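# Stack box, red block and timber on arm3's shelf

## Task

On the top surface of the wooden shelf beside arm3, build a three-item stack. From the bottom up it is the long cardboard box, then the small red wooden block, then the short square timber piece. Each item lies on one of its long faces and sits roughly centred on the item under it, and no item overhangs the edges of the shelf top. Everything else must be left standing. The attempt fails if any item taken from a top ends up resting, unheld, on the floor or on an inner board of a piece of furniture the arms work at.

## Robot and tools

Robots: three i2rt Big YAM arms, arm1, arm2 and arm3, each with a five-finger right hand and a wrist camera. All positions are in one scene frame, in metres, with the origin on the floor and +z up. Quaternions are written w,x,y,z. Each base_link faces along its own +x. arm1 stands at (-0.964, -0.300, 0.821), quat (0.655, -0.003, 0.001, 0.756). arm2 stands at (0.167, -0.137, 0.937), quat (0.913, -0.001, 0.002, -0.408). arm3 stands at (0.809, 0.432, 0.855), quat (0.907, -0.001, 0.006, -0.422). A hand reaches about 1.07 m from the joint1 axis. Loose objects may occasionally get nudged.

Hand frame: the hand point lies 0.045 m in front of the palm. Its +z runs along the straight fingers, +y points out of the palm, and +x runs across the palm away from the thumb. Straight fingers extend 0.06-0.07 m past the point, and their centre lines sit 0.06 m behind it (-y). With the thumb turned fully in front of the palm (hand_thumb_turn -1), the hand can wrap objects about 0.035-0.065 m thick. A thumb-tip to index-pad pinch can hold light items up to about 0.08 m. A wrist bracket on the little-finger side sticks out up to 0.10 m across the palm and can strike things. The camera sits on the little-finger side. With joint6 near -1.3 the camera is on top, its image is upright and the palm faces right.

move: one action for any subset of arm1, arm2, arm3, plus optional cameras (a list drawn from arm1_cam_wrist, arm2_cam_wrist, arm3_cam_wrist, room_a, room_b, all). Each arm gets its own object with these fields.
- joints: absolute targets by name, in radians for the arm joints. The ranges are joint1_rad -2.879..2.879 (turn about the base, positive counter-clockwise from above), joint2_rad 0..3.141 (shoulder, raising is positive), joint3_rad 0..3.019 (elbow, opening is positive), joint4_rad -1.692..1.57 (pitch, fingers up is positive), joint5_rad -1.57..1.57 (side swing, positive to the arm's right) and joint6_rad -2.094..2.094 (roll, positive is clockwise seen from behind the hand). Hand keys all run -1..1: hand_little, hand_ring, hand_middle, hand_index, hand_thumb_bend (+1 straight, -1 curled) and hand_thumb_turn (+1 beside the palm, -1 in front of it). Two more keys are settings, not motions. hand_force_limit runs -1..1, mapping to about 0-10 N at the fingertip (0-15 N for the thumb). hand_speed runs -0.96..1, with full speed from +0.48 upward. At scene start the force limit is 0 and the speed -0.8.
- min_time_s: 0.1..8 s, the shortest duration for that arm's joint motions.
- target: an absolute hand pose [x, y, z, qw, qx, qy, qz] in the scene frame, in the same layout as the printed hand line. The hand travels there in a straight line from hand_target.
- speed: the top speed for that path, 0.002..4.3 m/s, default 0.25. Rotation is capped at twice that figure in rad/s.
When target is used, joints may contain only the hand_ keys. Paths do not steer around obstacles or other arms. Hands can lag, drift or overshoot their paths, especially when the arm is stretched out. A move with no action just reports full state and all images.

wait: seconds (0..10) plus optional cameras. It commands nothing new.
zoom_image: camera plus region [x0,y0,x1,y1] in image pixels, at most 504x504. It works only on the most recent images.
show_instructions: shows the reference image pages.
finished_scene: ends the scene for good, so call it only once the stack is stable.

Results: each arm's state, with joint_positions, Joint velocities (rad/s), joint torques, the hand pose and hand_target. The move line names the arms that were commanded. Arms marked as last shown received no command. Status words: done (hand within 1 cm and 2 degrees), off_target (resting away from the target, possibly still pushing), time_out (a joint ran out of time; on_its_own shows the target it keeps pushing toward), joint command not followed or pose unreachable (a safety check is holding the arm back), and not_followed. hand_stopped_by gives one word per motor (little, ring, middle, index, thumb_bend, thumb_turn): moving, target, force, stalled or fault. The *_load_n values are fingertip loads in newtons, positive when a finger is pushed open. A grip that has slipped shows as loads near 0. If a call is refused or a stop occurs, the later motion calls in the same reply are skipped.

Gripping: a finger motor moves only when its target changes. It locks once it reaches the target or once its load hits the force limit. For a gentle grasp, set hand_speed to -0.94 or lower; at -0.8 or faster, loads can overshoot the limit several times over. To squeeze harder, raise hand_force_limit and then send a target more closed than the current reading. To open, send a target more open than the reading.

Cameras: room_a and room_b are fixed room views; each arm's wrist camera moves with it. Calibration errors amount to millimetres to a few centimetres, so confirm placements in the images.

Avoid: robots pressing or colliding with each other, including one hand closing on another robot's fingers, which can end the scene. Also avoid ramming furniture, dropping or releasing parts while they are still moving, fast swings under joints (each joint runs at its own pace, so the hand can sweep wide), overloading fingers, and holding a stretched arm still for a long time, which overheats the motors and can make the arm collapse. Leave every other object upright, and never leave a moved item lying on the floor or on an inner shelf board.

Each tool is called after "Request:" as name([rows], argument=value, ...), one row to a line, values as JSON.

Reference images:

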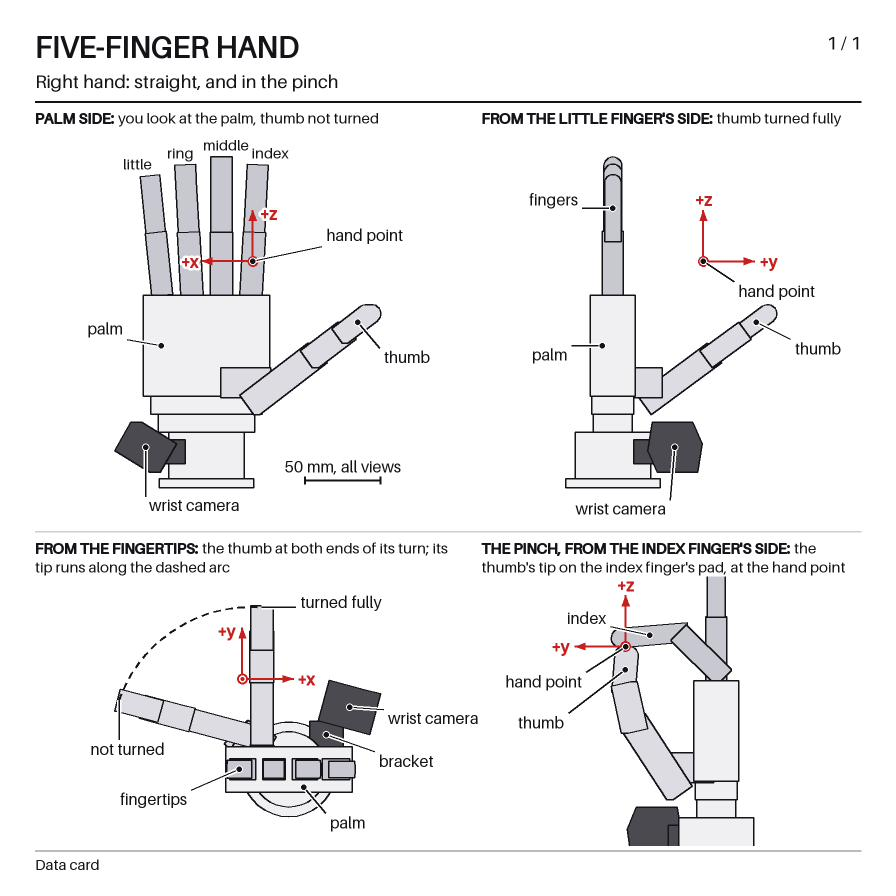

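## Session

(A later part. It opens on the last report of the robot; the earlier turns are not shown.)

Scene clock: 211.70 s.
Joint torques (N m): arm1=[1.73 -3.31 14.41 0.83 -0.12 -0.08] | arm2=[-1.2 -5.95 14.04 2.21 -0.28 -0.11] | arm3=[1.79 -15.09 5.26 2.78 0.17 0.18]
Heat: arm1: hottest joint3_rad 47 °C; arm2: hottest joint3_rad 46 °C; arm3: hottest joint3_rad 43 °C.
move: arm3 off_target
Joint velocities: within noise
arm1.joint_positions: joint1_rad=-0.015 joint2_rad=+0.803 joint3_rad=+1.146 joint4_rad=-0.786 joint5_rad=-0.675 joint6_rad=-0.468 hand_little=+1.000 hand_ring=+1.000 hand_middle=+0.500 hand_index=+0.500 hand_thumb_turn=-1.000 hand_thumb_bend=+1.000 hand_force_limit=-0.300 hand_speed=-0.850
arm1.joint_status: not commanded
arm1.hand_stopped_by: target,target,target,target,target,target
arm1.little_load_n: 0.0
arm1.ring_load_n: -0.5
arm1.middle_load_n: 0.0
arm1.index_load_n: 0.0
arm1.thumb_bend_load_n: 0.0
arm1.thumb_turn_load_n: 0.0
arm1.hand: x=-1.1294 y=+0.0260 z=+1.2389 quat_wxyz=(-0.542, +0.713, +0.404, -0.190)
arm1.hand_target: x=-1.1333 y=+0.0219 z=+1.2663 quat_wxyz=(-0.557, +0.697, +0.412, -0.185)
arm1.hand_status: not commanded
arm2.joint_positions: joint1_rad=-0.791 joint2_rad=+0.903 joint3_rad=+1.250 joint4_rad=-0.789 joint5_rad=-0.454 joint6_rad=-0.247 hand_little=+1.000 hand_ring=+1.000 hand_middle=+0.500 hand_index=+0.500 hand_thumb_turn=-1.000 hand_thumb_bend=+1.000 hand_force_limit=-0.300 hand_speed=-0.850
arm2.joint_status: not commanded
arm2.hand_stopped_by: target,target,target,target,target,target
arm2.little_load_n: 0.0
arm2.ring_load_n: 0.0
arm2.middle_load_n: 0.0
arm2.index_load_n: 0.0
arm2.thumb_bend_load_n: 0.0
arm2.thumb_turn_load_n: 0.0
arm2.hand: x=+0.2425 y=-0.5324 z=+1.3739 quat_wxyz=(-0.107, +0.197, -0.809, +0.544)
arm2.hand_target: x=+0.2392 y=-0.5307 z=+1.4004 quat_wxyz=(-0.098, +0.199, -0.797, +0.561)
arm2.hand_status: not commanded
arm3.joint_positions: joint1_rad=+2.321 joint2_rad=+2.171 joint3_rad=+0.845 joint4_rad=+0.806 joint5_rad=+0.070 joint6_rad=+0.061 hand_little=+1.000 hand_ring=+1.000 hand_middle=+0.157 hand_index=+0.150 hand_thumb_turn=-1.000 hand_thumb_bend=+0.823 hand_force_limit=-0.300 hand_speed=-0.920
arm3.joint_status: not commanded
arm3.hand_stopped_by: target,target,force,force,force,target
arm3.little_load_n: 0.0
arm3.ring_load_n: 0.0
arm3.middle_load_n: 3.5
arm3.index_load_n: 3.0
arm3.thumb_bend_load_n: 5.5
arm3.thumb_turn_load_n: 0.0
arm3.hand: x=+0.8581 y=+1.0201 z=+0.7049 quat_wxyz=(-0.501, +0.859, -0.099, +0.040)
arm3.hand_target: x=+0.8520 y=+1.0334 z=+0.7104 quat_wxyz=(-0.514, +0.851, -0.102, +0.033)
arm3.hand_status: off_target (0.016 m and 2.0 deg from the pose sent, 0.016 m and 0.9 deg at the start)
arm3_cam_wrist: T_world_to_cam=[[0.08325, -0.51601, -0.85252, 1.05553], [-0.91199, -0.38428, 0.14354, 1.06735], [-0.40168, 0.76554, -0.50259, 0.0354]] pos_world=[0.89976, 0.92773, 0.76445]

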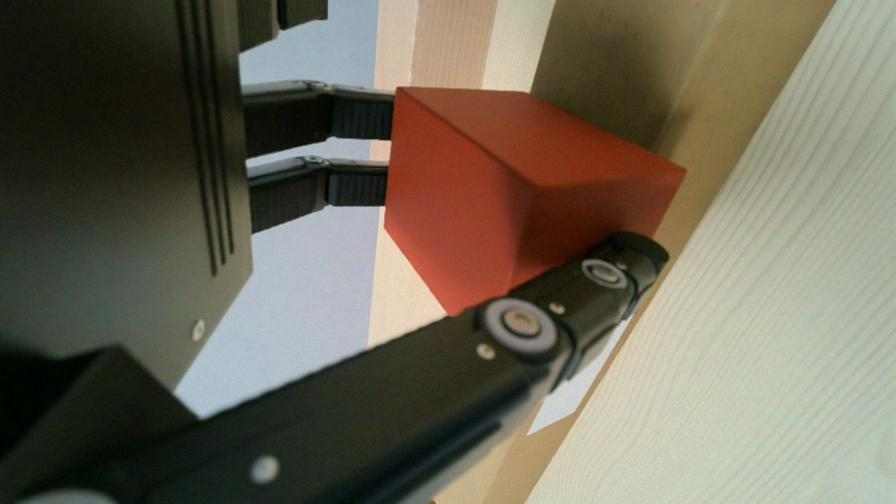

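Request:
move(arm3={"target": [0.852, 1.0405, 0.7065, 0.5142, -0.8509, 0.1021, -0.0328], "speed": 0.04})

Request:
move(arm3={"target": [0.852, 1.0395, 0.702, 0.5142, -0.8509, 0.1021, -0.0328], "speed": 0.03}, cameras=["arm3_cam_wrist", "room_b"])

Request:
zoom_image(camera="arm3_cam_wrist", region=[500, 0, 850, 320])

Scene clock: 212.93 s.
Joint torques (N m): arm1=[1.73 -3.31 14.42 0.84 -0.12 -0.08] | arm2=[-0.97 -6.24 13.91 2.22 -0.25 -0.1] | arm3=[1.85 -15.03 5.45 2.54 0.24 0.19]
Heat: arm1: hottest joint3_rad 47 °C; arm2: hottest joint3_rad 47 °C; arm3: hottest joint3_rad 43 °C.
move: arm3 off_target
Joint velocities: within noise
arm1, arm2: as last shown
arm1.little_load_n: -0.5
arm1.ring_load_n: 0.0
arm2.index_load_n: -0.5
arm3.joint_positions: joint1_rad=+2.321 joint2_rad=+2.183 joint3_rad=+0.866 joint4_rad=+0.806 joint5_rad=+0.070 joint6_rad=+0.061 hand_little=+1.000 hand_ring=+1.000 hand_middle=+0.157 hand_index=+0.150 hand_thumb_turn=-1.000 hand_thumb_bend=+0.823 hand_force_limit=-0.300 hand_speed=-0.920
arm3.joint_status: not commanded
arm3.hand_stopped_by: target,target,force,force,force,target
arm3.little_load_n: 0.0
arm3.ring_load_n: 0.0
arm3.middle_load_n: 3.0
arm3.index_load_n: 3.0
arm3.thumb_bend_load_n: 5.5
arm3.thumb_turn_load_n: 0.0
arm3.hand: x=+0.8591 y=+1.0285 z=+0.7044 quat_wxyz=(-0.505, +0.857, -0.099, +0.040)
arm3.hand_target: x=+0.8521 y=+1.0402 z=+0.7065 quat_wxyz=(-0.514, +0.851, -0.102, +0.033)
arm3.hand_status: off_target (0.014 m and 1.6 deg from the pose sent, 0.021 m and 2.0 deg at the start)
pictures: none

Scene clock: 213.90 s.
Joint torques (N m): arm1=[1.73 -3.37 14.43 0.84 -0.12 -0.08] | arm2=[-1.49 -5.95 14.02 2.22 -0.26 -0.1] | arm3=[1.9 -14.45 5.22 3 0.22 0.18]
Heat: arm1: hottest joint3_rad 47 °C; arm2: hottest joint3_rad 47 °C; arm3: hottest joint3_rad 42 °C.
move: arm3 off_target
Joint velocities: within noise
arm1, arm2: as last shown
arm1.little_load_n: 0.0
arm1.middle_load_n: -0.5
arm2.index_load_n: 0.0
arm3.joint_positions: joint1_rad=+2.321 joint2_rad=+2.190 joint3_rad=+0.869 joint4_rad=+0.806 joint5_rad=+0.070 joint6_rad=+0.066 hand_little=+1.000 hand_ring=+1.000 hand_middle=+0.157 hand_index=+0.150 hand_thumb_turn=-1.000 hand_thumb_bend=+0.823 hand_force_limit=-0.300 hand_speed=-0.920
arm3.joint_status: not commanded
arm3.hand_stopped_by: target,target,force,force,force,target
arm3.little_load_n: 0.0
arm3.ring_load_n: 0.0
arm3.middle_load_n: 3.5
arm3.index_load_n: 2.5
arm3.thumb_bend_load_n: 5.5
arm3.thumb_turn_load_n: 0.0
arm3.hand: x=+0.8588 y=+1.0286 z=+0.7019 quat_wxyz=(-0.503, +0.857, -0.101, +0.039)
arm3.hand_target: x=+0.8518 y=+1.0393 z=+0.7023 quat_wxyz=(-0.514, +0.851, -0.104, +0.032)
arm3.hand_status: off_target (0.013 m and 1.6 deg from the pose sent, 0.013 m and 1.6 deg at the start)
arm3_cam_wrist: T_world_to_cam=[[0.07935, -0.51028, -0.85634, 1.0574], [-0.91246, -0.3831, 0.14374, 1.07078], [-0.40141, 0.76997, -0.49601, 0.01826]] pos_world=[0.90046, 0.93573, 0.76064]

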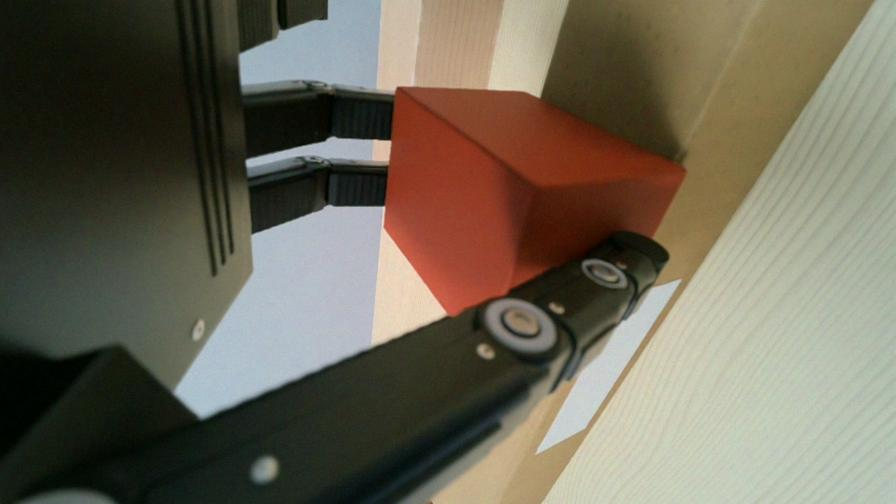

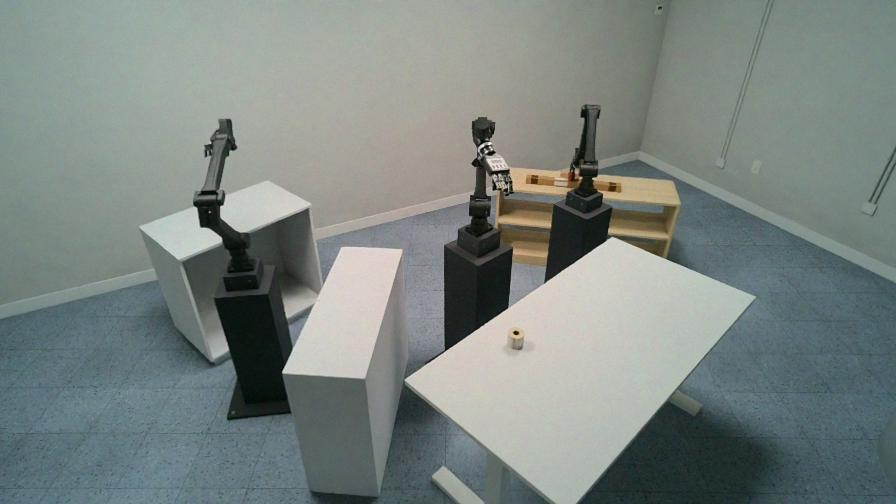

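Scaled by 1.440.

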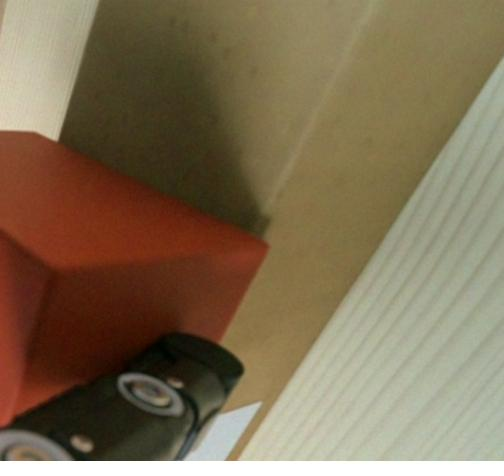

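Request:
move(arm3={"target": [0.852, 1.0395, 0.706, 0.5142, -0.8509, 0.1021, -0.0328], "speed": 0.04})

Request:
move(arm3={"joints": {"hand_speed": -0.88, "hand_index": 0.5, "hand_middle": 0.5, "hand_thumb_bend": 1.0}}, cameras=["arm3_cam_wrist"])

Scene clock: 215.07 s.
Joint torques (N m): arm1=[1.73 -3.31 14.42 0.84 -0.12 -0.08] | arm2=[-1.2 -5.83 14.01 2.14 -0.25 -0.11] | arm3=[1.9 -15.5 4.98 2.65 0.22 0.14]
Heat: arm1: hottest joint3_rad 48 °C; arm2: hottest joint3_rad 47 °C; arm3: hottest joint3_rad 42 °C.
move: arm3 off_target
Joint velocities: within noise
arm1, arm2: as last shown
arm1.middle_load_n: 0.0
arm3.joint_positions: joint1_rad=+2.321 joint2_rad=+2.190 joint3_rad=+0.869 joint4_rad=+0.806 joint5_rad=+0.070 joint6_rad=+0.066 hand_little=+1.000 hand_ring=+1.000 hand_middle=+0.157 hand_index=+0.150 hand_thumb_turn=-1.000 hand_thumb_bend=+0.823 hand_force_limit=-0.300 hand_speed=-0.920
arm3.joint_status: not commanded
arm3.hand_stopped_by: target,target,force,force,force,target
arm3.little_load_n: 0.0
arm3.ring_load_n: 0.0
arm3.middle_load_n: 3.5
arm3.index_load_n: 3.0
arm3.thumb_bend_load_n: 5.5
arm3.thumb_turn_load_n: 0.0
arm3.hand: x=+0.8588 y=+1.0286 z=+0.7019 quat_wxyz=(-0.503, +0.857, -0.101, +0.039)
arm3.hand_target: x=+0.8520 y=+1.0393 z=+0.7061 quat_wxyz=(-0.514, +0.851, -0.102, +0.033)
arm3.hand_status: off_target (0.014 m and 1.6 deg from the pose sent, 0.014 m and 1.6 deg at the start)
pictures: none

Scene clock: 216.60 s.
Joint torques (N m): arm1=[1.73 -3.31 14.43 0.83 -0.12 -0.08] | arm2=[-0.97 -6.48 14.16 2.25 -0.22 -0.11] | arm3=[1.85 -15.5 4.94 2.65 0.22 0.14]
Heat: arm1: hottest joint3_rad 48 °C; arm2: hottest joint3_rad 47 °C; arm3: hottest joint3_rad 42 °C.
move: arm3 done
Joint velocities: within noise
arm1, arm2: as last shown
arm3.joint_positions: joint1_rad=+2.321 joint2_rad=+2.190 joint3_rad=+0.869 joint4_rad=+0.806 joint5_rad=+0.070 joint6_rad=+0.067 hand_little=+1.000 hand_ring=+1.000 hand_middle=+0.500 hand_index=+0.500 hand_thumb_turn=-1.000 hand_thumb_bend=+1.000 hand_force_limit=-0.300 hand_speed=-0.880
arm3.joint_status: all done
arm3.hand_stopped_by: target,target,target,target,target,target
arm3.little_load_n: 0.0
arm3.ring_load_n: 0.0
arm3.middle_load_n: 0.0
arm3.index_load_n: 0.0
arm3.thumb_bend_load_n: 0.0
arm3.thumb_turn_load_n: 0.0
arm3.hand: x=+0.8587 y=+1.0286 z=+0.7019 quat_wxyz=(-0.503, +0.857, -0.101, +0.038)
arm3.hand_target: x=+0.8520 y=+1.0393 z=+0.7061 quat_wxyz=(-0.514, +0.851, -0.103, +0.032)
arm3.hand_status: not commanded
arm3_cam_wrist: T_world_to_cam=[[0.07783, -0.51016, -0.85655, 1.05882], [-0.91254, -0.38247, 0.14488, 1.0693], [-0.40152, 0.77036, -0.49531, 0.01742]] pos_world=[0.90036, 0.93573, 0.76064]

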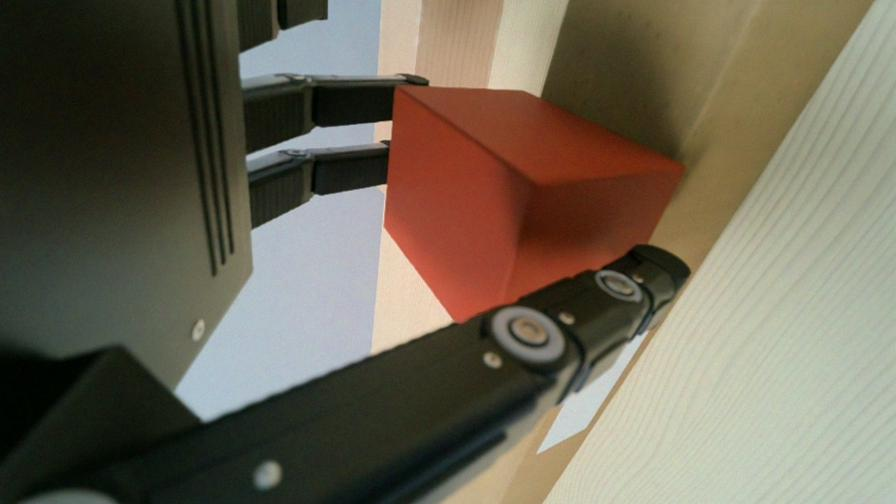

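Request:
move(arm3={"target": [0.852, 1.032, 0.745, 0.5142, -0.8509, 0.1021, -0.0328], "speed": 0.06}, cameras=["arm3_cam_wrist"])

Request:
move(arm3={"target": [0.852, 1.035, 0.86, 0.5142, -0.8509, 0.1021, -0.0328], "speed": 0.15}, cameras=["arm3_cam_wrist", "room_a", "room_b"])

Request:
zoom_image(camera="arm3_cam_wrist", region=[500, 0, 896, 400])

Request:
zoom_image(camera="room_b", region=[520, 140, 640, 210])

Scene clock: 218.33 s.
Joint torques (N m): arm1=[1.73 -3.31 14.43 0.83 -0.11 -0.08] | arm2=[-0.85 -6.12 14.06 2.29 -0.25 -0.09] | arm3=[1.85 -16.67 3.85 1.46 0.2 0.12]
Heat: arm1: hottest joint3_rad 48 °C; arm2: hottest joint3_rad 47 °C; arm3: hottest joint3_rad 42 °C.
move: arm3 done
Joint velocities: within noise
arm1, arm2: as last shown
arm1.index_load_n: -0.5
arm1.thumb_turn_load_n: 0.5
arm2.index_load_n: -0.5
arm2.thumb_bend_load_n: -0.5
arm3.joint_positions: joint1_rad=+2.321 joint2_rad=+2.090 joint3_rad=+0.845 joint4_rad=+0.763 joint5_rad=+0.070 joint6_rad=+0.067 hand_little=+1.000 hand_ring=+1.000 hand_middle=+0.500 hand_index=+0.500 hand_thumb_turn=-1.000 hand_thumb_bend=+1.000 hand_force_limit=-0.300 hand_speed=-0.880
arm3.joint_status: not commanded
arm3.hand_stopped_by: target,target,target,target,target,target
arm3.little_load_n: 0.0
arm3.ring_load_n: 0.0
arm3.middle_load_n: -0.5
arm3.index_load_n: 0.0
arm3.thumb_bend_load_n: 0.0
arm3.thumb_turn_load_n: 0.0
arm3.hand: x=+0.8598 y=+1.0336 z=+0.7429 quat_wxyz=(-0.517, +0.849, -0.101, +0.039)
arm3.hand_target: x=+0.8522 y=+1.0323 z=+0.7447 quat_wxyz=(-0.514, +0.851, -0.102, +0.033)
arm3.hand_status: done (0.008 m and 0.8 deg from the pose sent, 0.044 m and 1.6 deg at the start)
arm3_cam_wrist: T_world_to_cam=[[0.08097, -0.48255, -0.87212, 1.07668], [-0.9132, -0.38653, 0.12908, 1.08275], [-0.39938, 0.78597, -0.47196, -0.00107]] pos_world=[0.90116, 0.9389, 0.79873]

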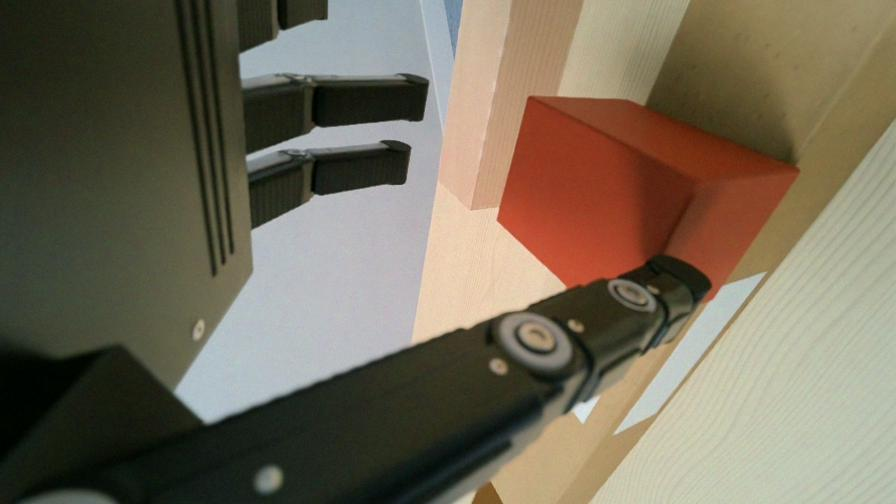

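Scene clock: 219.87 s.
Joint torques (N m): arm1=[1.67 -3.37 14.45 0.84 -0.12 -0.08] | arm2=[-1.03 -6.12 13.91 2.13 -0.22 -0.07] | arm3=[1.96 -14.56 7.36 1.44 0.32 0.13]
Heat: arm1: hottest joint3_rad 48 °C; arm2: hottest joint3_rad 47 °C; arm3: hottest joint3_rad 42 °C.
move: arm3 off_target
Joint velocities: within noise
arm1, arm2: as last shown
arm1.index_load_n: 0.0
arm1.thumb_turn_load_n: 0.0
arm2.index_load_n: 0.0
arm2.thumb_bend_load_n: 0.0
arm3.joint_positions: joint1_rad=+2.323 joint2_rad=+1.778 joint3_rad=+0.831 joint4_rad=+0.452 joint5_rad=+0.070 joint6_rad=+0.067 hand_little=+1.000 hand_ring=+1.000 hand_middle=+0.500 hand_index=+0.500 hand_thumb_turn=-1.000 hand_thumb_bend=+1.000 hand_force_limit=-0.300 hand_speed=-0.880
arm3.joint_status: not commanded
arm3.hand_stopped_by: target,target,target,target,target,target
arm3.little_load_n: -0.5
arm3.ring_load_n: 0.0
arm3.middle_load_n: 0.0
arm3.index_load_n: 0.0
arm3.thumb_bend_load_n: 0.5
arm3.thumb_turn_load_n: 0.0
arm3.hand: x=+0.8597 y=+1.0294 z=+0.8532 quat_wxyz=(-0.511, +0.853, -0.100, +0.038)
arm3.hand_target: x=+0.8517 y=+1.0353 z=+0.8591 quat_wxyz=(-0.514, +0.851, -0.102, +0.032)
arm3.hand_status: off_target (0.012 m and 0.7 deg from the pose sent, 0.117 m and 0.8 deg at the start)
arm3_cam_wrist: T_world_to_cam=[[0.08032, -0.49432, -0.86556, 1.17792], [-0.91233, -0.38624, 0.13592, 1.05995], [-0.4015, 0.77876, -0.48201, 0.0721]] pos_world=[0.90136, 0.93551, 0.91024]

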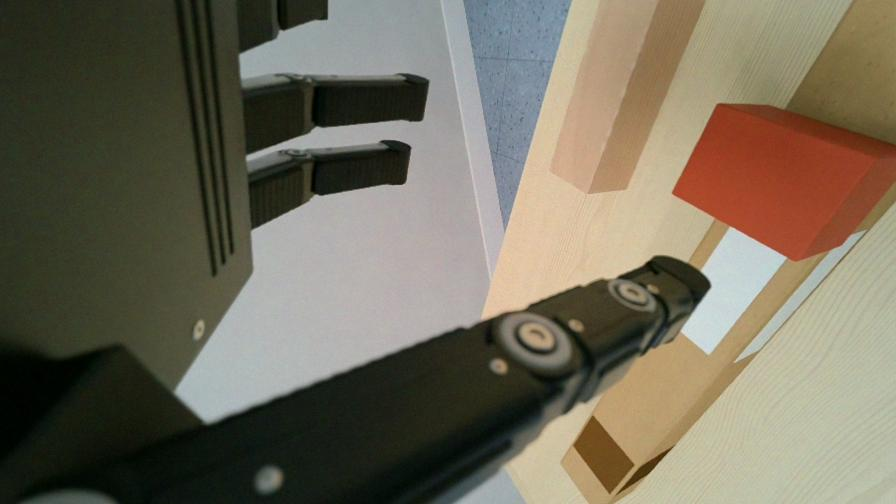

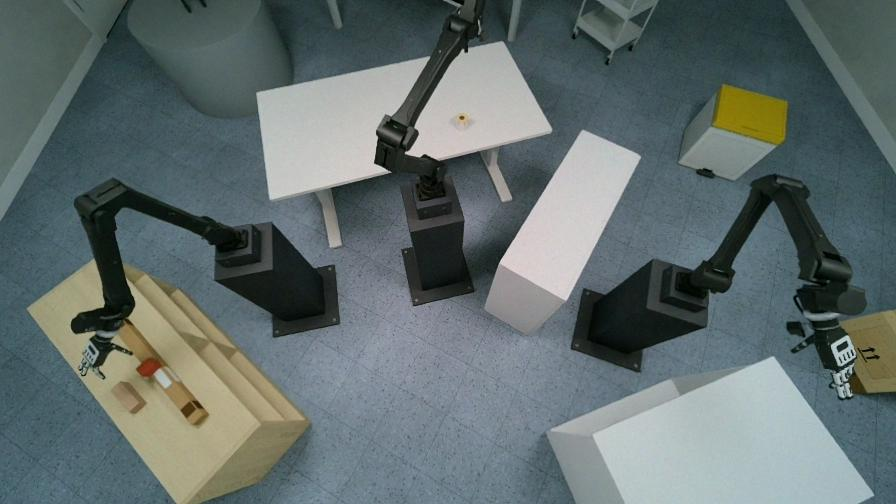

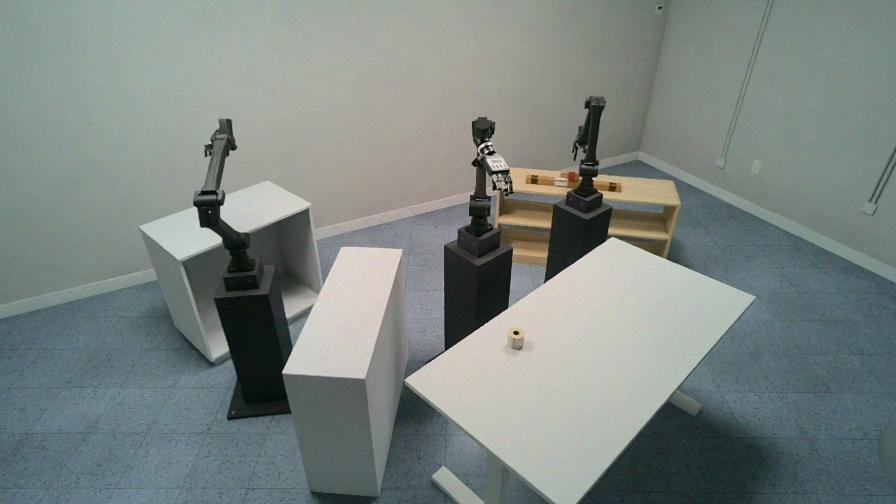

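Scaled by 1.260.

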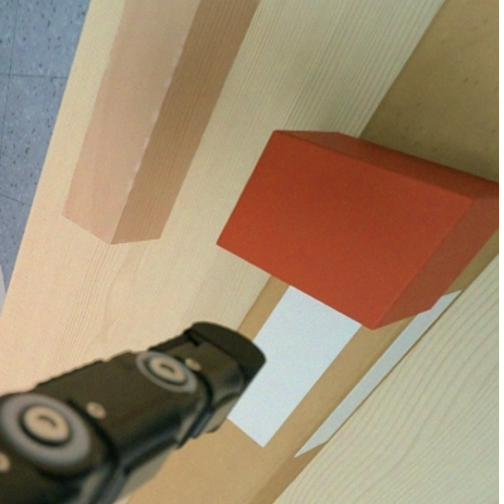

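Scaled by 4.200.

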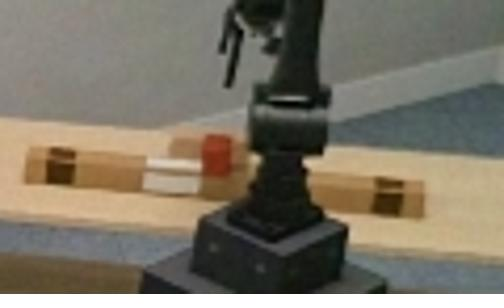

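Request:
move(arm3={"target": [0.88, 1.12, 0.82, 0.5135, -0.8545, 0.0673, -0.0404], "speed": 0.15}, cameras=["arm3_cam_wrist"])

Scene clock: 222.30 s.
Joint torques (N m): arm1=[1.73 -3.31 14.43 0.83 -0.12 -0.07] | arm2=[-0.97 -6.01 14 2.15 -0.21 -0.09] | arm3=[-0.09 -15.79 8.95 1.47 -0.04 -0.22]
Heat: arm1: hottest joint3_rad 48 °C; arm2: hottest joint3_rad 47 °C; arm3: hottest joint3_rad 42 °C.
move: arm3 off_target
Joint velocities: within noise
arm1, arm2: as last shown
arm1.index_load_n: -0.5
arm3.joint_positions: joint1_rad=+2.312 joint2_rad=+1.995 joint3_rad=+1.080 joint4_rad=+0.427 joint5_rad=+0.030 joint6_rad=+0.018 hand_little=+1.000 hand_ring=+1.000 hand_middle=+0.500 hand_index=+0.500 hand_thumb_turn=-1.000 hand_thumb_bend=+1.000 hand_force_limit=-0.300 hand_speed=-0.880
arm3.joint_status: not commanded
arm3.hand_stopped_by: target,target,target,target,target,target
arm3.little_load_n: -0.5
arm3.ring_load_n: 0.0
arm3.middle_load_n: 0.0
arm3.index_load_n: 0.0
arm3.thumb_bend_load_n: 0.0
arm3.thumb_turn_load_n: 0.5
arm3.hand: x=+0.8715 y=+1.1115 z=+0.8219 quat_wxyz=(-0.515, +0.853, -0.074, +0.036)
arm3.hand_target: x=+0.8816 y=+1.1194 z=+0.8195 quat_wxyz=(-0.513, +0.854, -0.070, +0.043)
arm3.hand_status: off_target (0.012 m and 0.9 deg from the pose sent, 0.099 m and 3.8 deg at the start)
arm3_cam_wrist: T_world_to_cam=[[0.12527, -0.48708, -0.86433, 1.14224], [-0.89609, -0.42946, 0.11215, 1.16017], [-0.42582, 0.76047, -0.49026, 0.04609]] pos_world=[0.91616, 1.01956, 0.87976]

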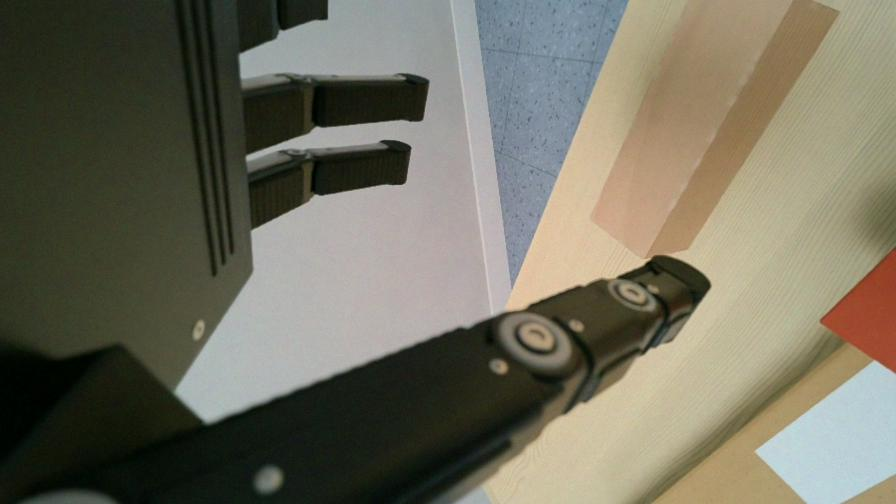

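Request:
zoom_image(camera="arm3_cam_wrist", region=[560, 0, 880, 280])

Scaled by 1.575.

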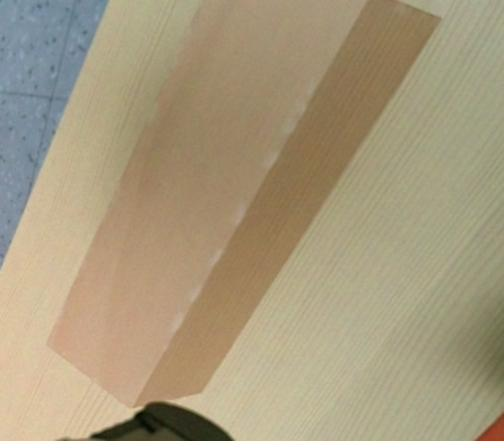

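Request:
move(arm3={"target": [0.894, 1.167, 0.72, 0.5135, -0.8545, 0.0673, -0.0404], "speed": 0.1}, cameras=["arm3_cam_wrist"])

Request:
zoom_image(camera="arm3_cam_wrist", region=[480, 0, 896, 400])

Scene clock: 225.13 s.
Joint torques (N m): arm1=[1.73 -3.31 14.42 0.84 -0.12 -0.08] | arm2=[-1.14 -6.07 13.94 2.29 -0.23 -0.08] | arm3=[-0.21 -18.67 7.97 2.95 -0.06 -0.22]
Heat: arm1: hottest joint3_rad 48 °C; arm2: hottest joint3_rad 47 °C; arm3: hottest joint3_rad 42 °C.
move: arm3 off_target
Joint velocities: within noise
arm1.joint_positions: joint1_rad=-0.015 joint2_rad=+0.803 joint3_rad=+1.146 joint4_rad=-0.786 joint5_rad=-0.675 joint6_rad=-0.468 hand_little=+1.000 hand_ring=+1.000 hand_middle=+0.500 hand_index=+0.500 hand_thumb_turn=-1.000 hand_thumb_bend=+1.000 hand_force_limit=-0.300 hand_speed=-0.850
arm1.joint_status: not commanded
arm1.hand_stopped_by: target,target,target,target,target,target
arm1.little_load_n: 0.0
arm1.ring_load_n: -0.5
arm1.middle_load_n: 0.0
arm1.index_load_n: 0.0
arm1.thumb_bend_load_n: 0.0
arm1.thumb_turn_load_n: 0.0
arm1.hand: x=-1.1294 y=+0.0260 z=+1.2389 quat_wxyz=(-0.542, +0.713, +0.404, -0.190)
arm1.hand_target: x=-1.1333 y=+0.0219 z=+1.2663 quat_wxyz=(-0.557, +0.697, +0.412, -0.185)
arm1.hand_status: not commanded
arm2.joint_positions: joint1_rad=-0.791 joint2_rad=+0.903 joint3_rad=+1.250 joint4_rad=-0.789 joint5_rad=-0.454 joint6_rad=-0.247 hand_little=+1.000 hand_ring=+1.000 hand_middle=+0.500 hand_index=+0.500 hand_thumb_turn=-1.000 hand_thumb_bend=+1.000 hand_force_limit=-0.300 hand_speed=-0.850
arm2.joint_status: not commanded
arm2.hand_stopped_by: target,target,target,target,target,target
arm2.little_load_n: 0.0
arm2.ring_load_n: 0.0
arm2.middle_load_n: 0.0
arm2.index_load_n: 0.0
arm2.thumb_bend_load_n: 0.0
arm2.thumb_turn_load_n: 0.0
arm2.hand: x=+0.2425 y=-0.5324 z=+1.3739 quat_wxyz=(-0.107, +0.197, -0.809, +0.544)
arm2.hand_target: x=+0.2392 y=-0.5307 z=+1.4004 quat_wxyz=(-0.098, +0.199, -0.797, +0.561)
arm2.hand_status: not commanded
arm3.joint_positions: joint1_rad=+2.300 joint2_rad=+2.285 joint3_rad=+1.268 joint4_rad=+0.495 joint5_rad=+0.011 joint6_rad=+0.010 hand_little=+1.000 hand_ring=+1.000 hand_middle=+0.500 hand_index=+0.500 hand_thumb_turn=-1.000 hand_thumb_bend=+1.000 hand_force_limit=-0.300 hand_speed=-0.880
arm3.joint_status: not commanded
arm3.hand_stopped_by: target,target,target,target,target,target
arm3.little_load_n: 0.0
arm3.ring_load_n: 0.0
arm3.middle_load_n: 0.0
arm3.index_load_n: 0.0
arm3.thumb_bend_load_n: 0.0
arm3.thumb_turn_load_n: 0.0
arm3.hand: x=+0.8817 y=+1.1541 z=+0.7175 quat_wxyz=(-0.500, +0.862, -0.072, +0.033)
arm3.hand_target: x=+0.8942 y=+1.1657 z=+0.7206 quat_wxyz=(-0.513, +0.854, -0.068, +0.041)
arm3.hand_status: off_target (0.018 m and 2.0 deg from the pose sent, 0.118 m and 0.9 deg at the start)
arm3_cam_wrist: T_world_to_cam=[[0.12347, -0.51456, -0.84852, 1.09338], [-0.89181, -0.43256, 0.13255, 1.18441], [-0.43523, 0.74035, -0.5123, 0.01425]] pos_world=[0.92747, 1.06439, 0.77806]

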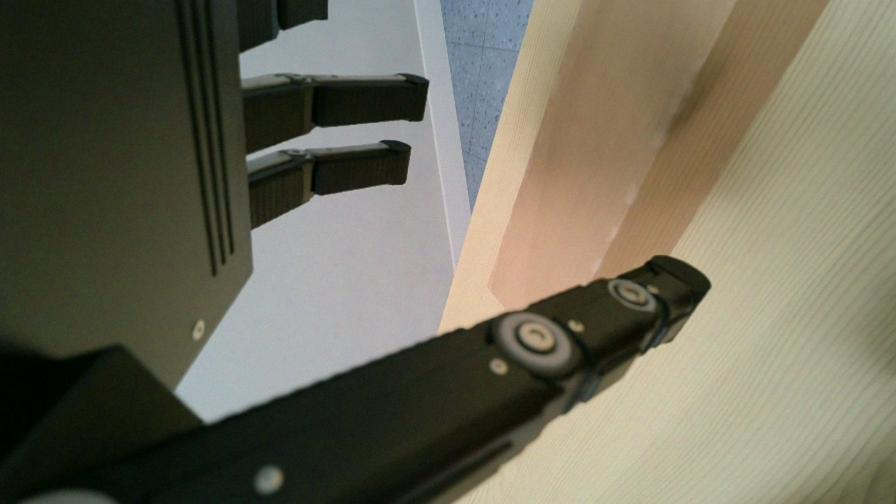

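Scaled by 1.212.

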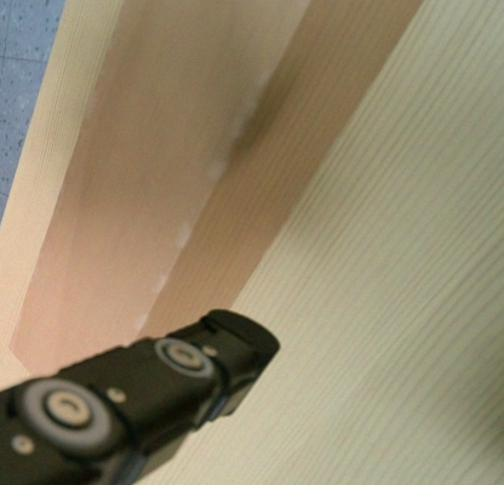

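Request:
move(arm3={"target": [0.8955, 1.173, 0.68, 0.5135, -0.8545, 0.0673, -0.0404], "speed": 0.06})

Request:
move(arm3={"target": [0.8955, 1.173, 0.657, 0.5135, -0.8545, 0.0673, -0.0404], "speed": 0.05}, cameras=["arm3_cam_wrist"])

Scene clock: 227.03 s.
Joint torques (N m): arm1=[1.73 -3.37 14.42 0.84 -0.12 -0.08] | arm2=[-0.79 -6.07 13.96 2.17 -0.25 -0.07] | arm3=[-0.26 -18.96 7.6 2.93 -0.05 -0.21]
Heat: arm1: hottest joint3_rad 48 °C; arm2: hottest joint3_rad 47 °C; arm3: hottest joint3_rad 42 °C.
move: arm3 off_target
Joint velocities: within noise
arm1, arm2: as last shown
arm3.joint_positions: joint1_rad=+2.298 joint2_rad=+2.381 joint3_rad=+1.320 joint4_rad=+0.542 joint5_rad=+0.010 joint6_rad=+0.010 hand_little=+1.000 hand_ring=+1.000 hand_middle=+0.500 hand_index=+0.500 hand_thumb_turn=-1.000 hand_thumb_bend=+1.000 hand_force_limit=-0.300 hand_speed=-0.880
arm3.joint_status: not commanded
arm3.hand_stopped_by: target,target,target,target,target,target
arm3.little_load_n: 0.0
arm3.ring_load_n: 0.0
arm3.middle_load_n: 0.0
arm3.index_load_n: 0.0
arm3.thumb_bend_load_n: 0.0
arm3.thumb_turn_load_n: 0.0
arm3.hand: x=+0.8832 y=+1.1618 z=+0.6795 quat_wxyz=(-0.502, +0.862, -0.072, +0.033)
arm3.hand_target: x=+0.8958 y=+1.1716 z=+0.6798 quat_wxyz=(-0.513, +0.855, -0.068, +0.041)
arm3.hand_status: off_target (0.017 m and 1.9 deg from the pose sent, 0.044 m and 2.0 deg at the start)
pictures: none

Scene clock: 228.30 s.
Joint torques (N m): arm1=[1.73 -3.31 14.43 0.83 -0.12 -0.07] | arm2=[-0.97 -6.36 14.02 2.28 -0.26 -0.08] | arm3=[-0.21 -19.25 7.31 2.92 -0.05 -0.22]
Heat: arm1: hottest joint3_rad 48 °C; arm2: hottest joint3_rad 47 °C; arm3: hottest joint3_rad 42 °C.
move: arm3 off_target
Joint velocities: within noise
arm1, arm2: as last shown
arm1.ring_load_n: 0.0
arm3.joint_positions: joint1_rad=+2.298 joint2_rad=+2.435 joint3_rad=+1.343 joint4_rad=+0.573 joint5_rad=+0.008 joint6_rad=+0.009 hand_little=+1.000 hand_ring=+1.000 hand_middle=+0.500 hand_index=+0.500 hand_thumb_turn=-1.000 hand_thumb_bend=+1.000 hand_force_limit=-0.300 hand_speed=-0.880
arm3.joint_status: not commanded
arm3.hand_stopped_by: target,target,target,target,target,target
arm3.little_load_n: 0.0
arm3.ring_load_n: 0.0
arm3.middle_load_n: 0.0
arm3.index_load_n: 0.0
arm3.thumb_bend_load_n: 0.0
arm3.thumb_turn_load_n: 0.0
arm3.hand: x=+0.8828 y=+1.1624 z=+0.6564 quat_wxyz=(-0.502, +0.862, -0.071, +0.032)
arm3.hand_target: x=+0.8952 y=+1.1718 z=+0.6569 quat_wxyz=(-0.513, +0.855, -0.067, +0.040)
arm3.hand_status: off_target (0.017 m and 1.9 deg from the pose sent, 0.028 m and 1.9 deg at the start)
arm3_cam_wrist: T_world_to_cam=[[0.12469, -0.5117, -0.85007, 1.0424], [-0.89105, -0.43462, 0.13092, 1.19986], [-0.43645, 0.74113, -0.51014, -0.02403]] pos_world=[0.92867, 1.07269, 0.71676]

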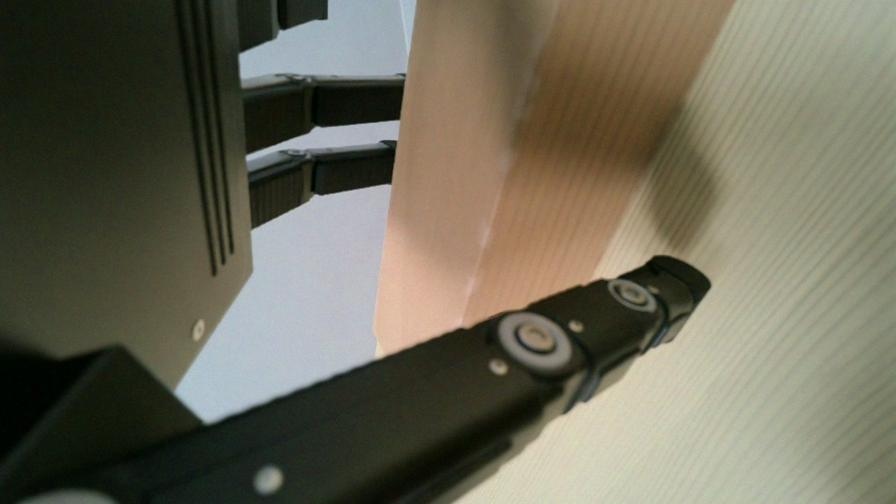

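Request:
move(arm3={"joints": {"hand_speed": -0.92, "hand_force_limit": -0.25, "hand_index": -0.05, "hand_middle": -0.05, "hand_thumb_bend": 0.2}}, cameras=["arm3_cam_wrist"])

Scene clock: 231.93 s.
Joint torques (N m): arm1=[1.73 -3.31 14.42 0.83 -0.12 -0.08] | arm2=[-0.5 -6.42 14.08 2.22 -0.24 -0.09] | arm3=[-0.21 -19.25 7.28 2.92 -0.01 -0.21]
Heat: arm1: hottest joint3_rad 48 °C; arm2: hottest joint3_rad 47 °C; arm3: hottest joint3_rad 42 °C.
move: arm3 off_target
Joint velocities: within noise
arm1, arm2: as last shown
arm3.joint_positions: joint1_rad=+2.298 joint2_rad=+2.435 joint3_rad=+1.345 joint4_rad=+0.573 joint5_rad=+0.007 joint6_rad=+0.007 hand_little=+1.000 hand_ring=+1.000 hand_middle=+0.023 hand_index=+0.001 hand_thumb_turn=-1.000 hand_thumb_bend=+0.754 hand_force_limit=-0.250 hand_speed=-0.920
arm3.joint_status: hand_middle off_target (ended at +0.023, target -0.050); hand_index off_target (ended at +0.001, target -0.050); hand_thumb_bend off_target (ended at +0.754, target +0.200); the others done
arm3.hand_stopped_by: target,target,force,force,force,target
arm3.little_load_n: 0.0
arm3.ring_load_n: 0.0
arm3.middle_load_n: 3.5
arm3.index_load_n: 5.0
arm3.thumb_bend_load_n: 7.0
arm3.thumb_turn_load_n: -0.5
arm3.hand: x=+0.8827 y=+1.1632 z=+0.6570 quat_wxyz=(-0.502, +0.861, -0.070, +0.032)
arm3.hand_target: x=+0.8952 y=+1.1724 z=+0.6574 quat_wxyz=(-0.514, +0.854, -0.067, +0.040)
arm3.hand_status: not commanded
arm3_cam_wrist: T_world_to_cam=[[0.1264, -0.51017, -0.85074, 1.04035], [-0.89022, -0.4367, 0.12962, 1.20251], [-0.43764, 0.74096, -0.50936, -0.02363]] pos_world=[0.92867, 1.07339, 0.71716]

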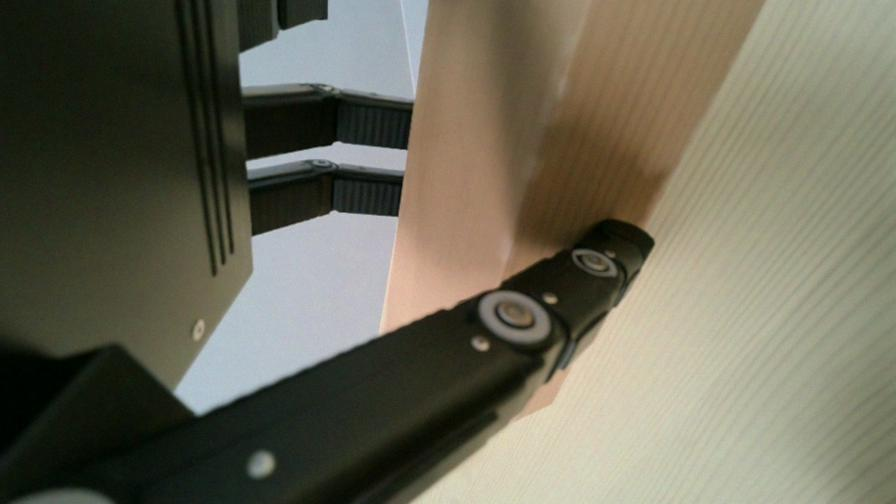

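Request:
move(arm3={"target": [0.8955, 1.173, 0.72, 0.5135, -0.8545, 0.0673, -0.0404], "speed": 0.08}, cameras=["arm3_cam_wrist"])

Request:
move(arm3={"target": [0.8955, 1.165, 0.86, 0.5135, -0.8545, 0.0673, -0.0404], "speed": 0.15}, cameras=["arm3_cam_wrist"])

Scene clock: 234.07 s.
Joint torques (N m): arm1=[1.73 -3.37 14.43 0.84 -0.12 -0.08] | arm2=[-0.67 -6.01 14.04 2 -0.27 -0.04] | arm3=[-0.09 -22.42 6.01 1.76 0.1 -0.18]
Heat: arm1: hottest joint3_rad 48 °C; arm2: hottest joint3_rad 47 °C; arm3: hottest joint3_rad 42 °C.
move: arm3 off_target
Joint velocities: within noise
arm1, arm2: as last shown
arm3.joint_positions: joint1_rad=+2.298 joint2_rad=+2.332 joint3_rad=+1.320 joint4_rad=+0.507 joint5_rad=+0.008 joint6_rad=+0.000 hand_little=+1.000 hand_ring=+1.000 hand_middle=+0.023 hand_index=+0.001 hand_thumb_turn=-1.000 hand_thumb_bend=+0.754 hand_force_limit=-0.250 hand_speed=-0.920
arm3.joint_status: not commanded
arm3.hand_stopped_by: target,target,force,force,force,target
arm3.little_load_n: 0.0
arm3.ring_load_n: 0.0
arm3.middle_load_n: 3.5
arm3.index_load_n: 4.5
arm3.thumb_bend_load_n: 7.5
arm3.thumb_turn_load_n: -0.5
arm3.hand: x=+0.8849 y=+1.1693 z=+0.7072 quat_wxyz=(-0.507, +0.858, -0.067, +0.035)
arm3.hand_target: x=+0.8960 y=+1.1727 z=+0.7191 quat_wxyz=(-0.513, +0.855, -0.065, +0.043)
arm3.hand_status: off_target (0.017 m and 1.0 deg from the pose sent, 0.065 m and 1.8 deg at the start)
arm3_cam_wrist: T_world_to_cam=[[0.1353, -0.50052, -0.85508, 1.06979], [-0.89038, -0.44, 0.11667, 1.21394], [-0.43464, 0.74557, -0.50519, -0.01259]] pos_world=[0.93066, 1.07898, 0.76677]

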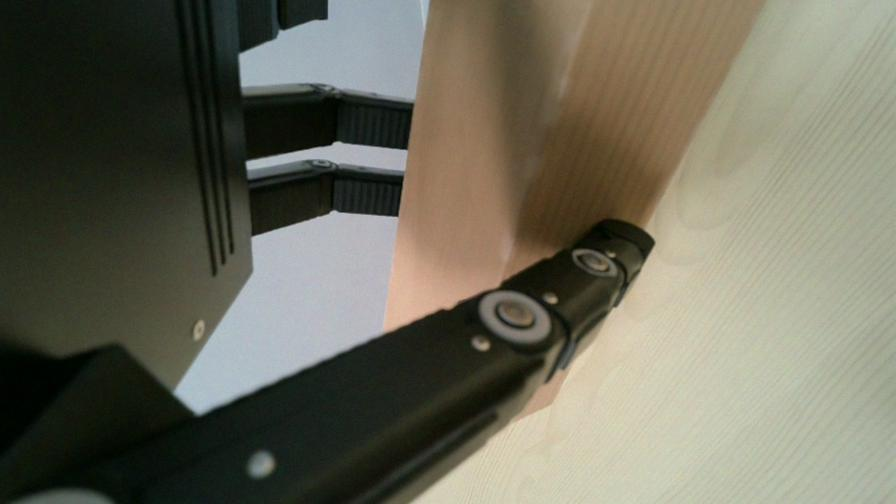

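Scene clock: 235.83 s.
Joint torques (N m): arm1=[1.73 -3.31 14.42 0.83 -0.11 -0.08] | arm2=[-1.2 -5.95 14.02 2.28 -0.2 -0.09] | arm3=[-0.09 -20.89 7.65 1.73 0.06 -0.11]
Heat: arm1: hottest joint3_rad 48 °C; arm2: hottest joint3_rad 47 °C; arm3: hottest joint3_rad 42 °C.
move: arm3 off_target
Joint velocities: within noise
arm1, arm2: as last shown
arm3.joint_positions: joint1_rad=+2.298 joint2_rad=+2.041 joint3_rad=+1.280 joint4_rad=+0.257 joint5_rad=+0.008 joint6_rad=+0.000 hand_little=+1.000 hand_ring=+1.000 hand_middle=+0.023 hand_index=+0.001 hand_thumb_turn=-1.000 hand_thumb_bend=+0.754 hand_force_limit=-0.250 hand_speed=-0.920
arm3.joint_status: not commanded
arm3.hand_stopped_by: target,target,force,force,force,target
arm3.little_load_n: 0.0
arm3.ring_load_n: 0.0
arm3.middle_load_n: 3.5
arm3.index_load_n: 4.5
arm3.thumb_bend_load_n: 7.5
arm3.thumb_turn_load_n: -1.0
arm3.hand: x=+0.8860 y=+1.1651 z=+0.8477 quat_wxyz=(-0.508, +0.858, -0.067, +0.035)
arm3.hand_target: x=+0.8956 y=+1.1663 z=+0.8590 quat_wxyz=(-0.513, +0.855, -0.067, +0.040)
arm3.hand_status: off_target (0.016 m and 1.0 deg from the pose sent, 0.153 m and 1.0 deg at the start)
arm3_cam_wrist: T_world_to_cam=[[0.13548, -0.49916, -0.85586, 1.1867], [-0.89041, -0.44019, 0.11578, 1.19759], [-0.43453, 0.74637, -0.50409, 0.06007]] pos_world=[0.93166, 1.07468, 0.90727]

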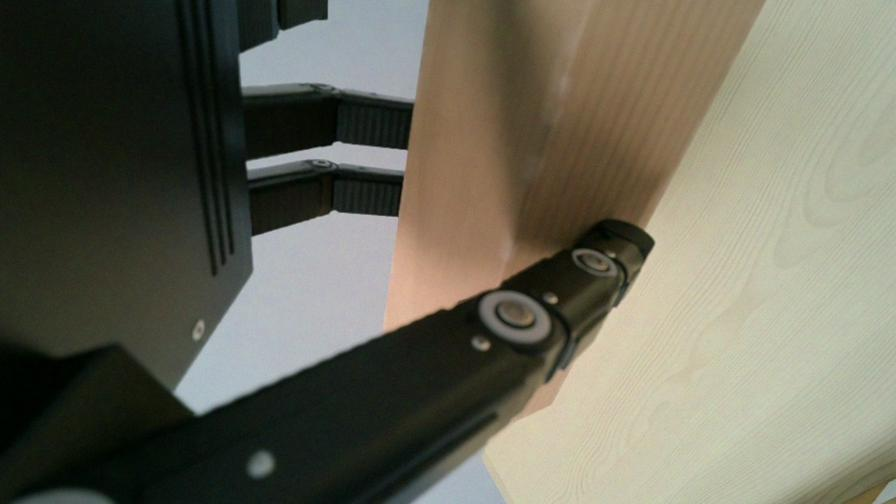

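Request:
move(arm3={"target":[0.862,1.038,0.862,0.5135,-0.8545,0.0673,-0.0404],"speed":0.08}, cameras=["arm3_cam_wrist","room_a","room_b"])

Scene clock: 239.17 s.
Joint torques (N m): arm1=[1.73 -3.31 14.43 0.84 -0.12 -0.08] | arm2=[-0.79 -6.3 13.96 2.33 -0.25 -0.09] | arm3=[1.96 -16.44 6.5 3.29 0.27 0.04]
Heat: arm1: hottest joint3_rad 48 °C; arm2: hottest joint3_rad 47 °C; arm3: hottest joint3_rad 42 °C.
move: arm3 off_target
Joint velocities: within noise
arm1, arm2: as last shown
arm3.joint_positions: joint1_rad=+2.301 joint2_rad=+1.791 joint3_rad=+0.862 joint4_rad=+0.389 joint5_rad=+0.022 joint6_rad=+0.000 hand_little=+1.000 hand_ring=+1.000 hand_middle=+0.023 hand_index=+0.001 hand_thumb_turn=-1.000 hand_thumb_bend=+0.754 hand_force_limit=-0.250 hand_speed=-0.920
arm3.joint_status: not commanded
arm3.hand_stopped_by: target,target,force,force,force,target
arm3.little_load_n: 0.0
arm3.ring_load_n: 0.0
arm3.middle_load_n: 3.5
arm3.index_load_n: 4.5
arm3.thumb_bend_load_n: 7.5
arm3.thumb_turn_load_n: -1.0
arm3.hand: x=+0.8671 y=+1.0285 z=+0.8451 quat_wxyz=(-0.492, +0.867, -0.069, +0.039)
arm3.hand_target: x=+0.8605 y=+1.0382 z=+0.8642 quat_wxyz=(-0.515, +0.854, -0.066, +0.037)
arm3.hand_status: off_target (0.020 m and 2.9 deg from the pose sent, 0.130 m and 1.0 deg at the start)
arm3_cam_wrist: T_world_to_cam=[[0.13248, -0.53202, -0.8363, 1.13863], [-0.89428, -0.42802, 0.13062, 1.09928], [-0.42745, 0.73058, -0.53248, 0.18655]] pos_world=[0.91196, 0.94, 0.90798]

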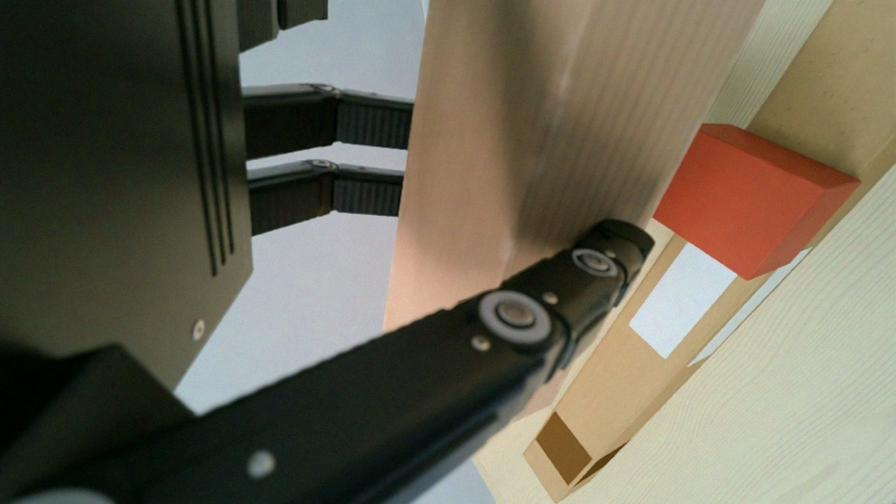

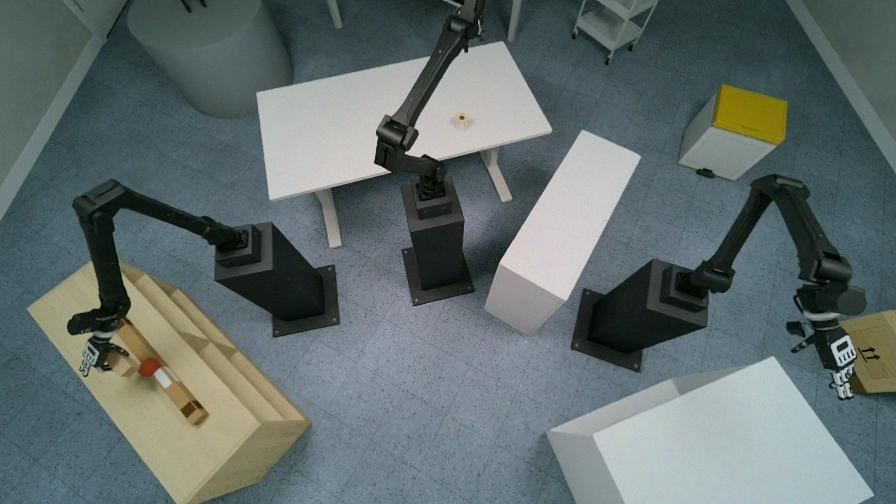

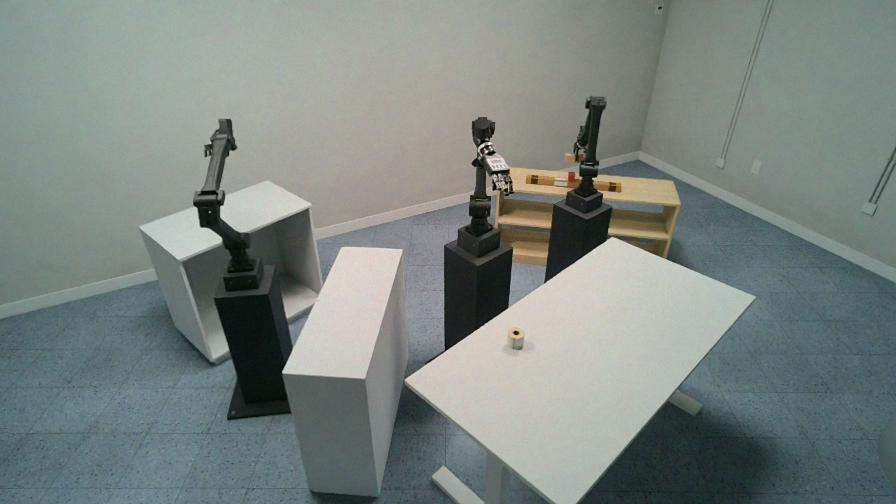

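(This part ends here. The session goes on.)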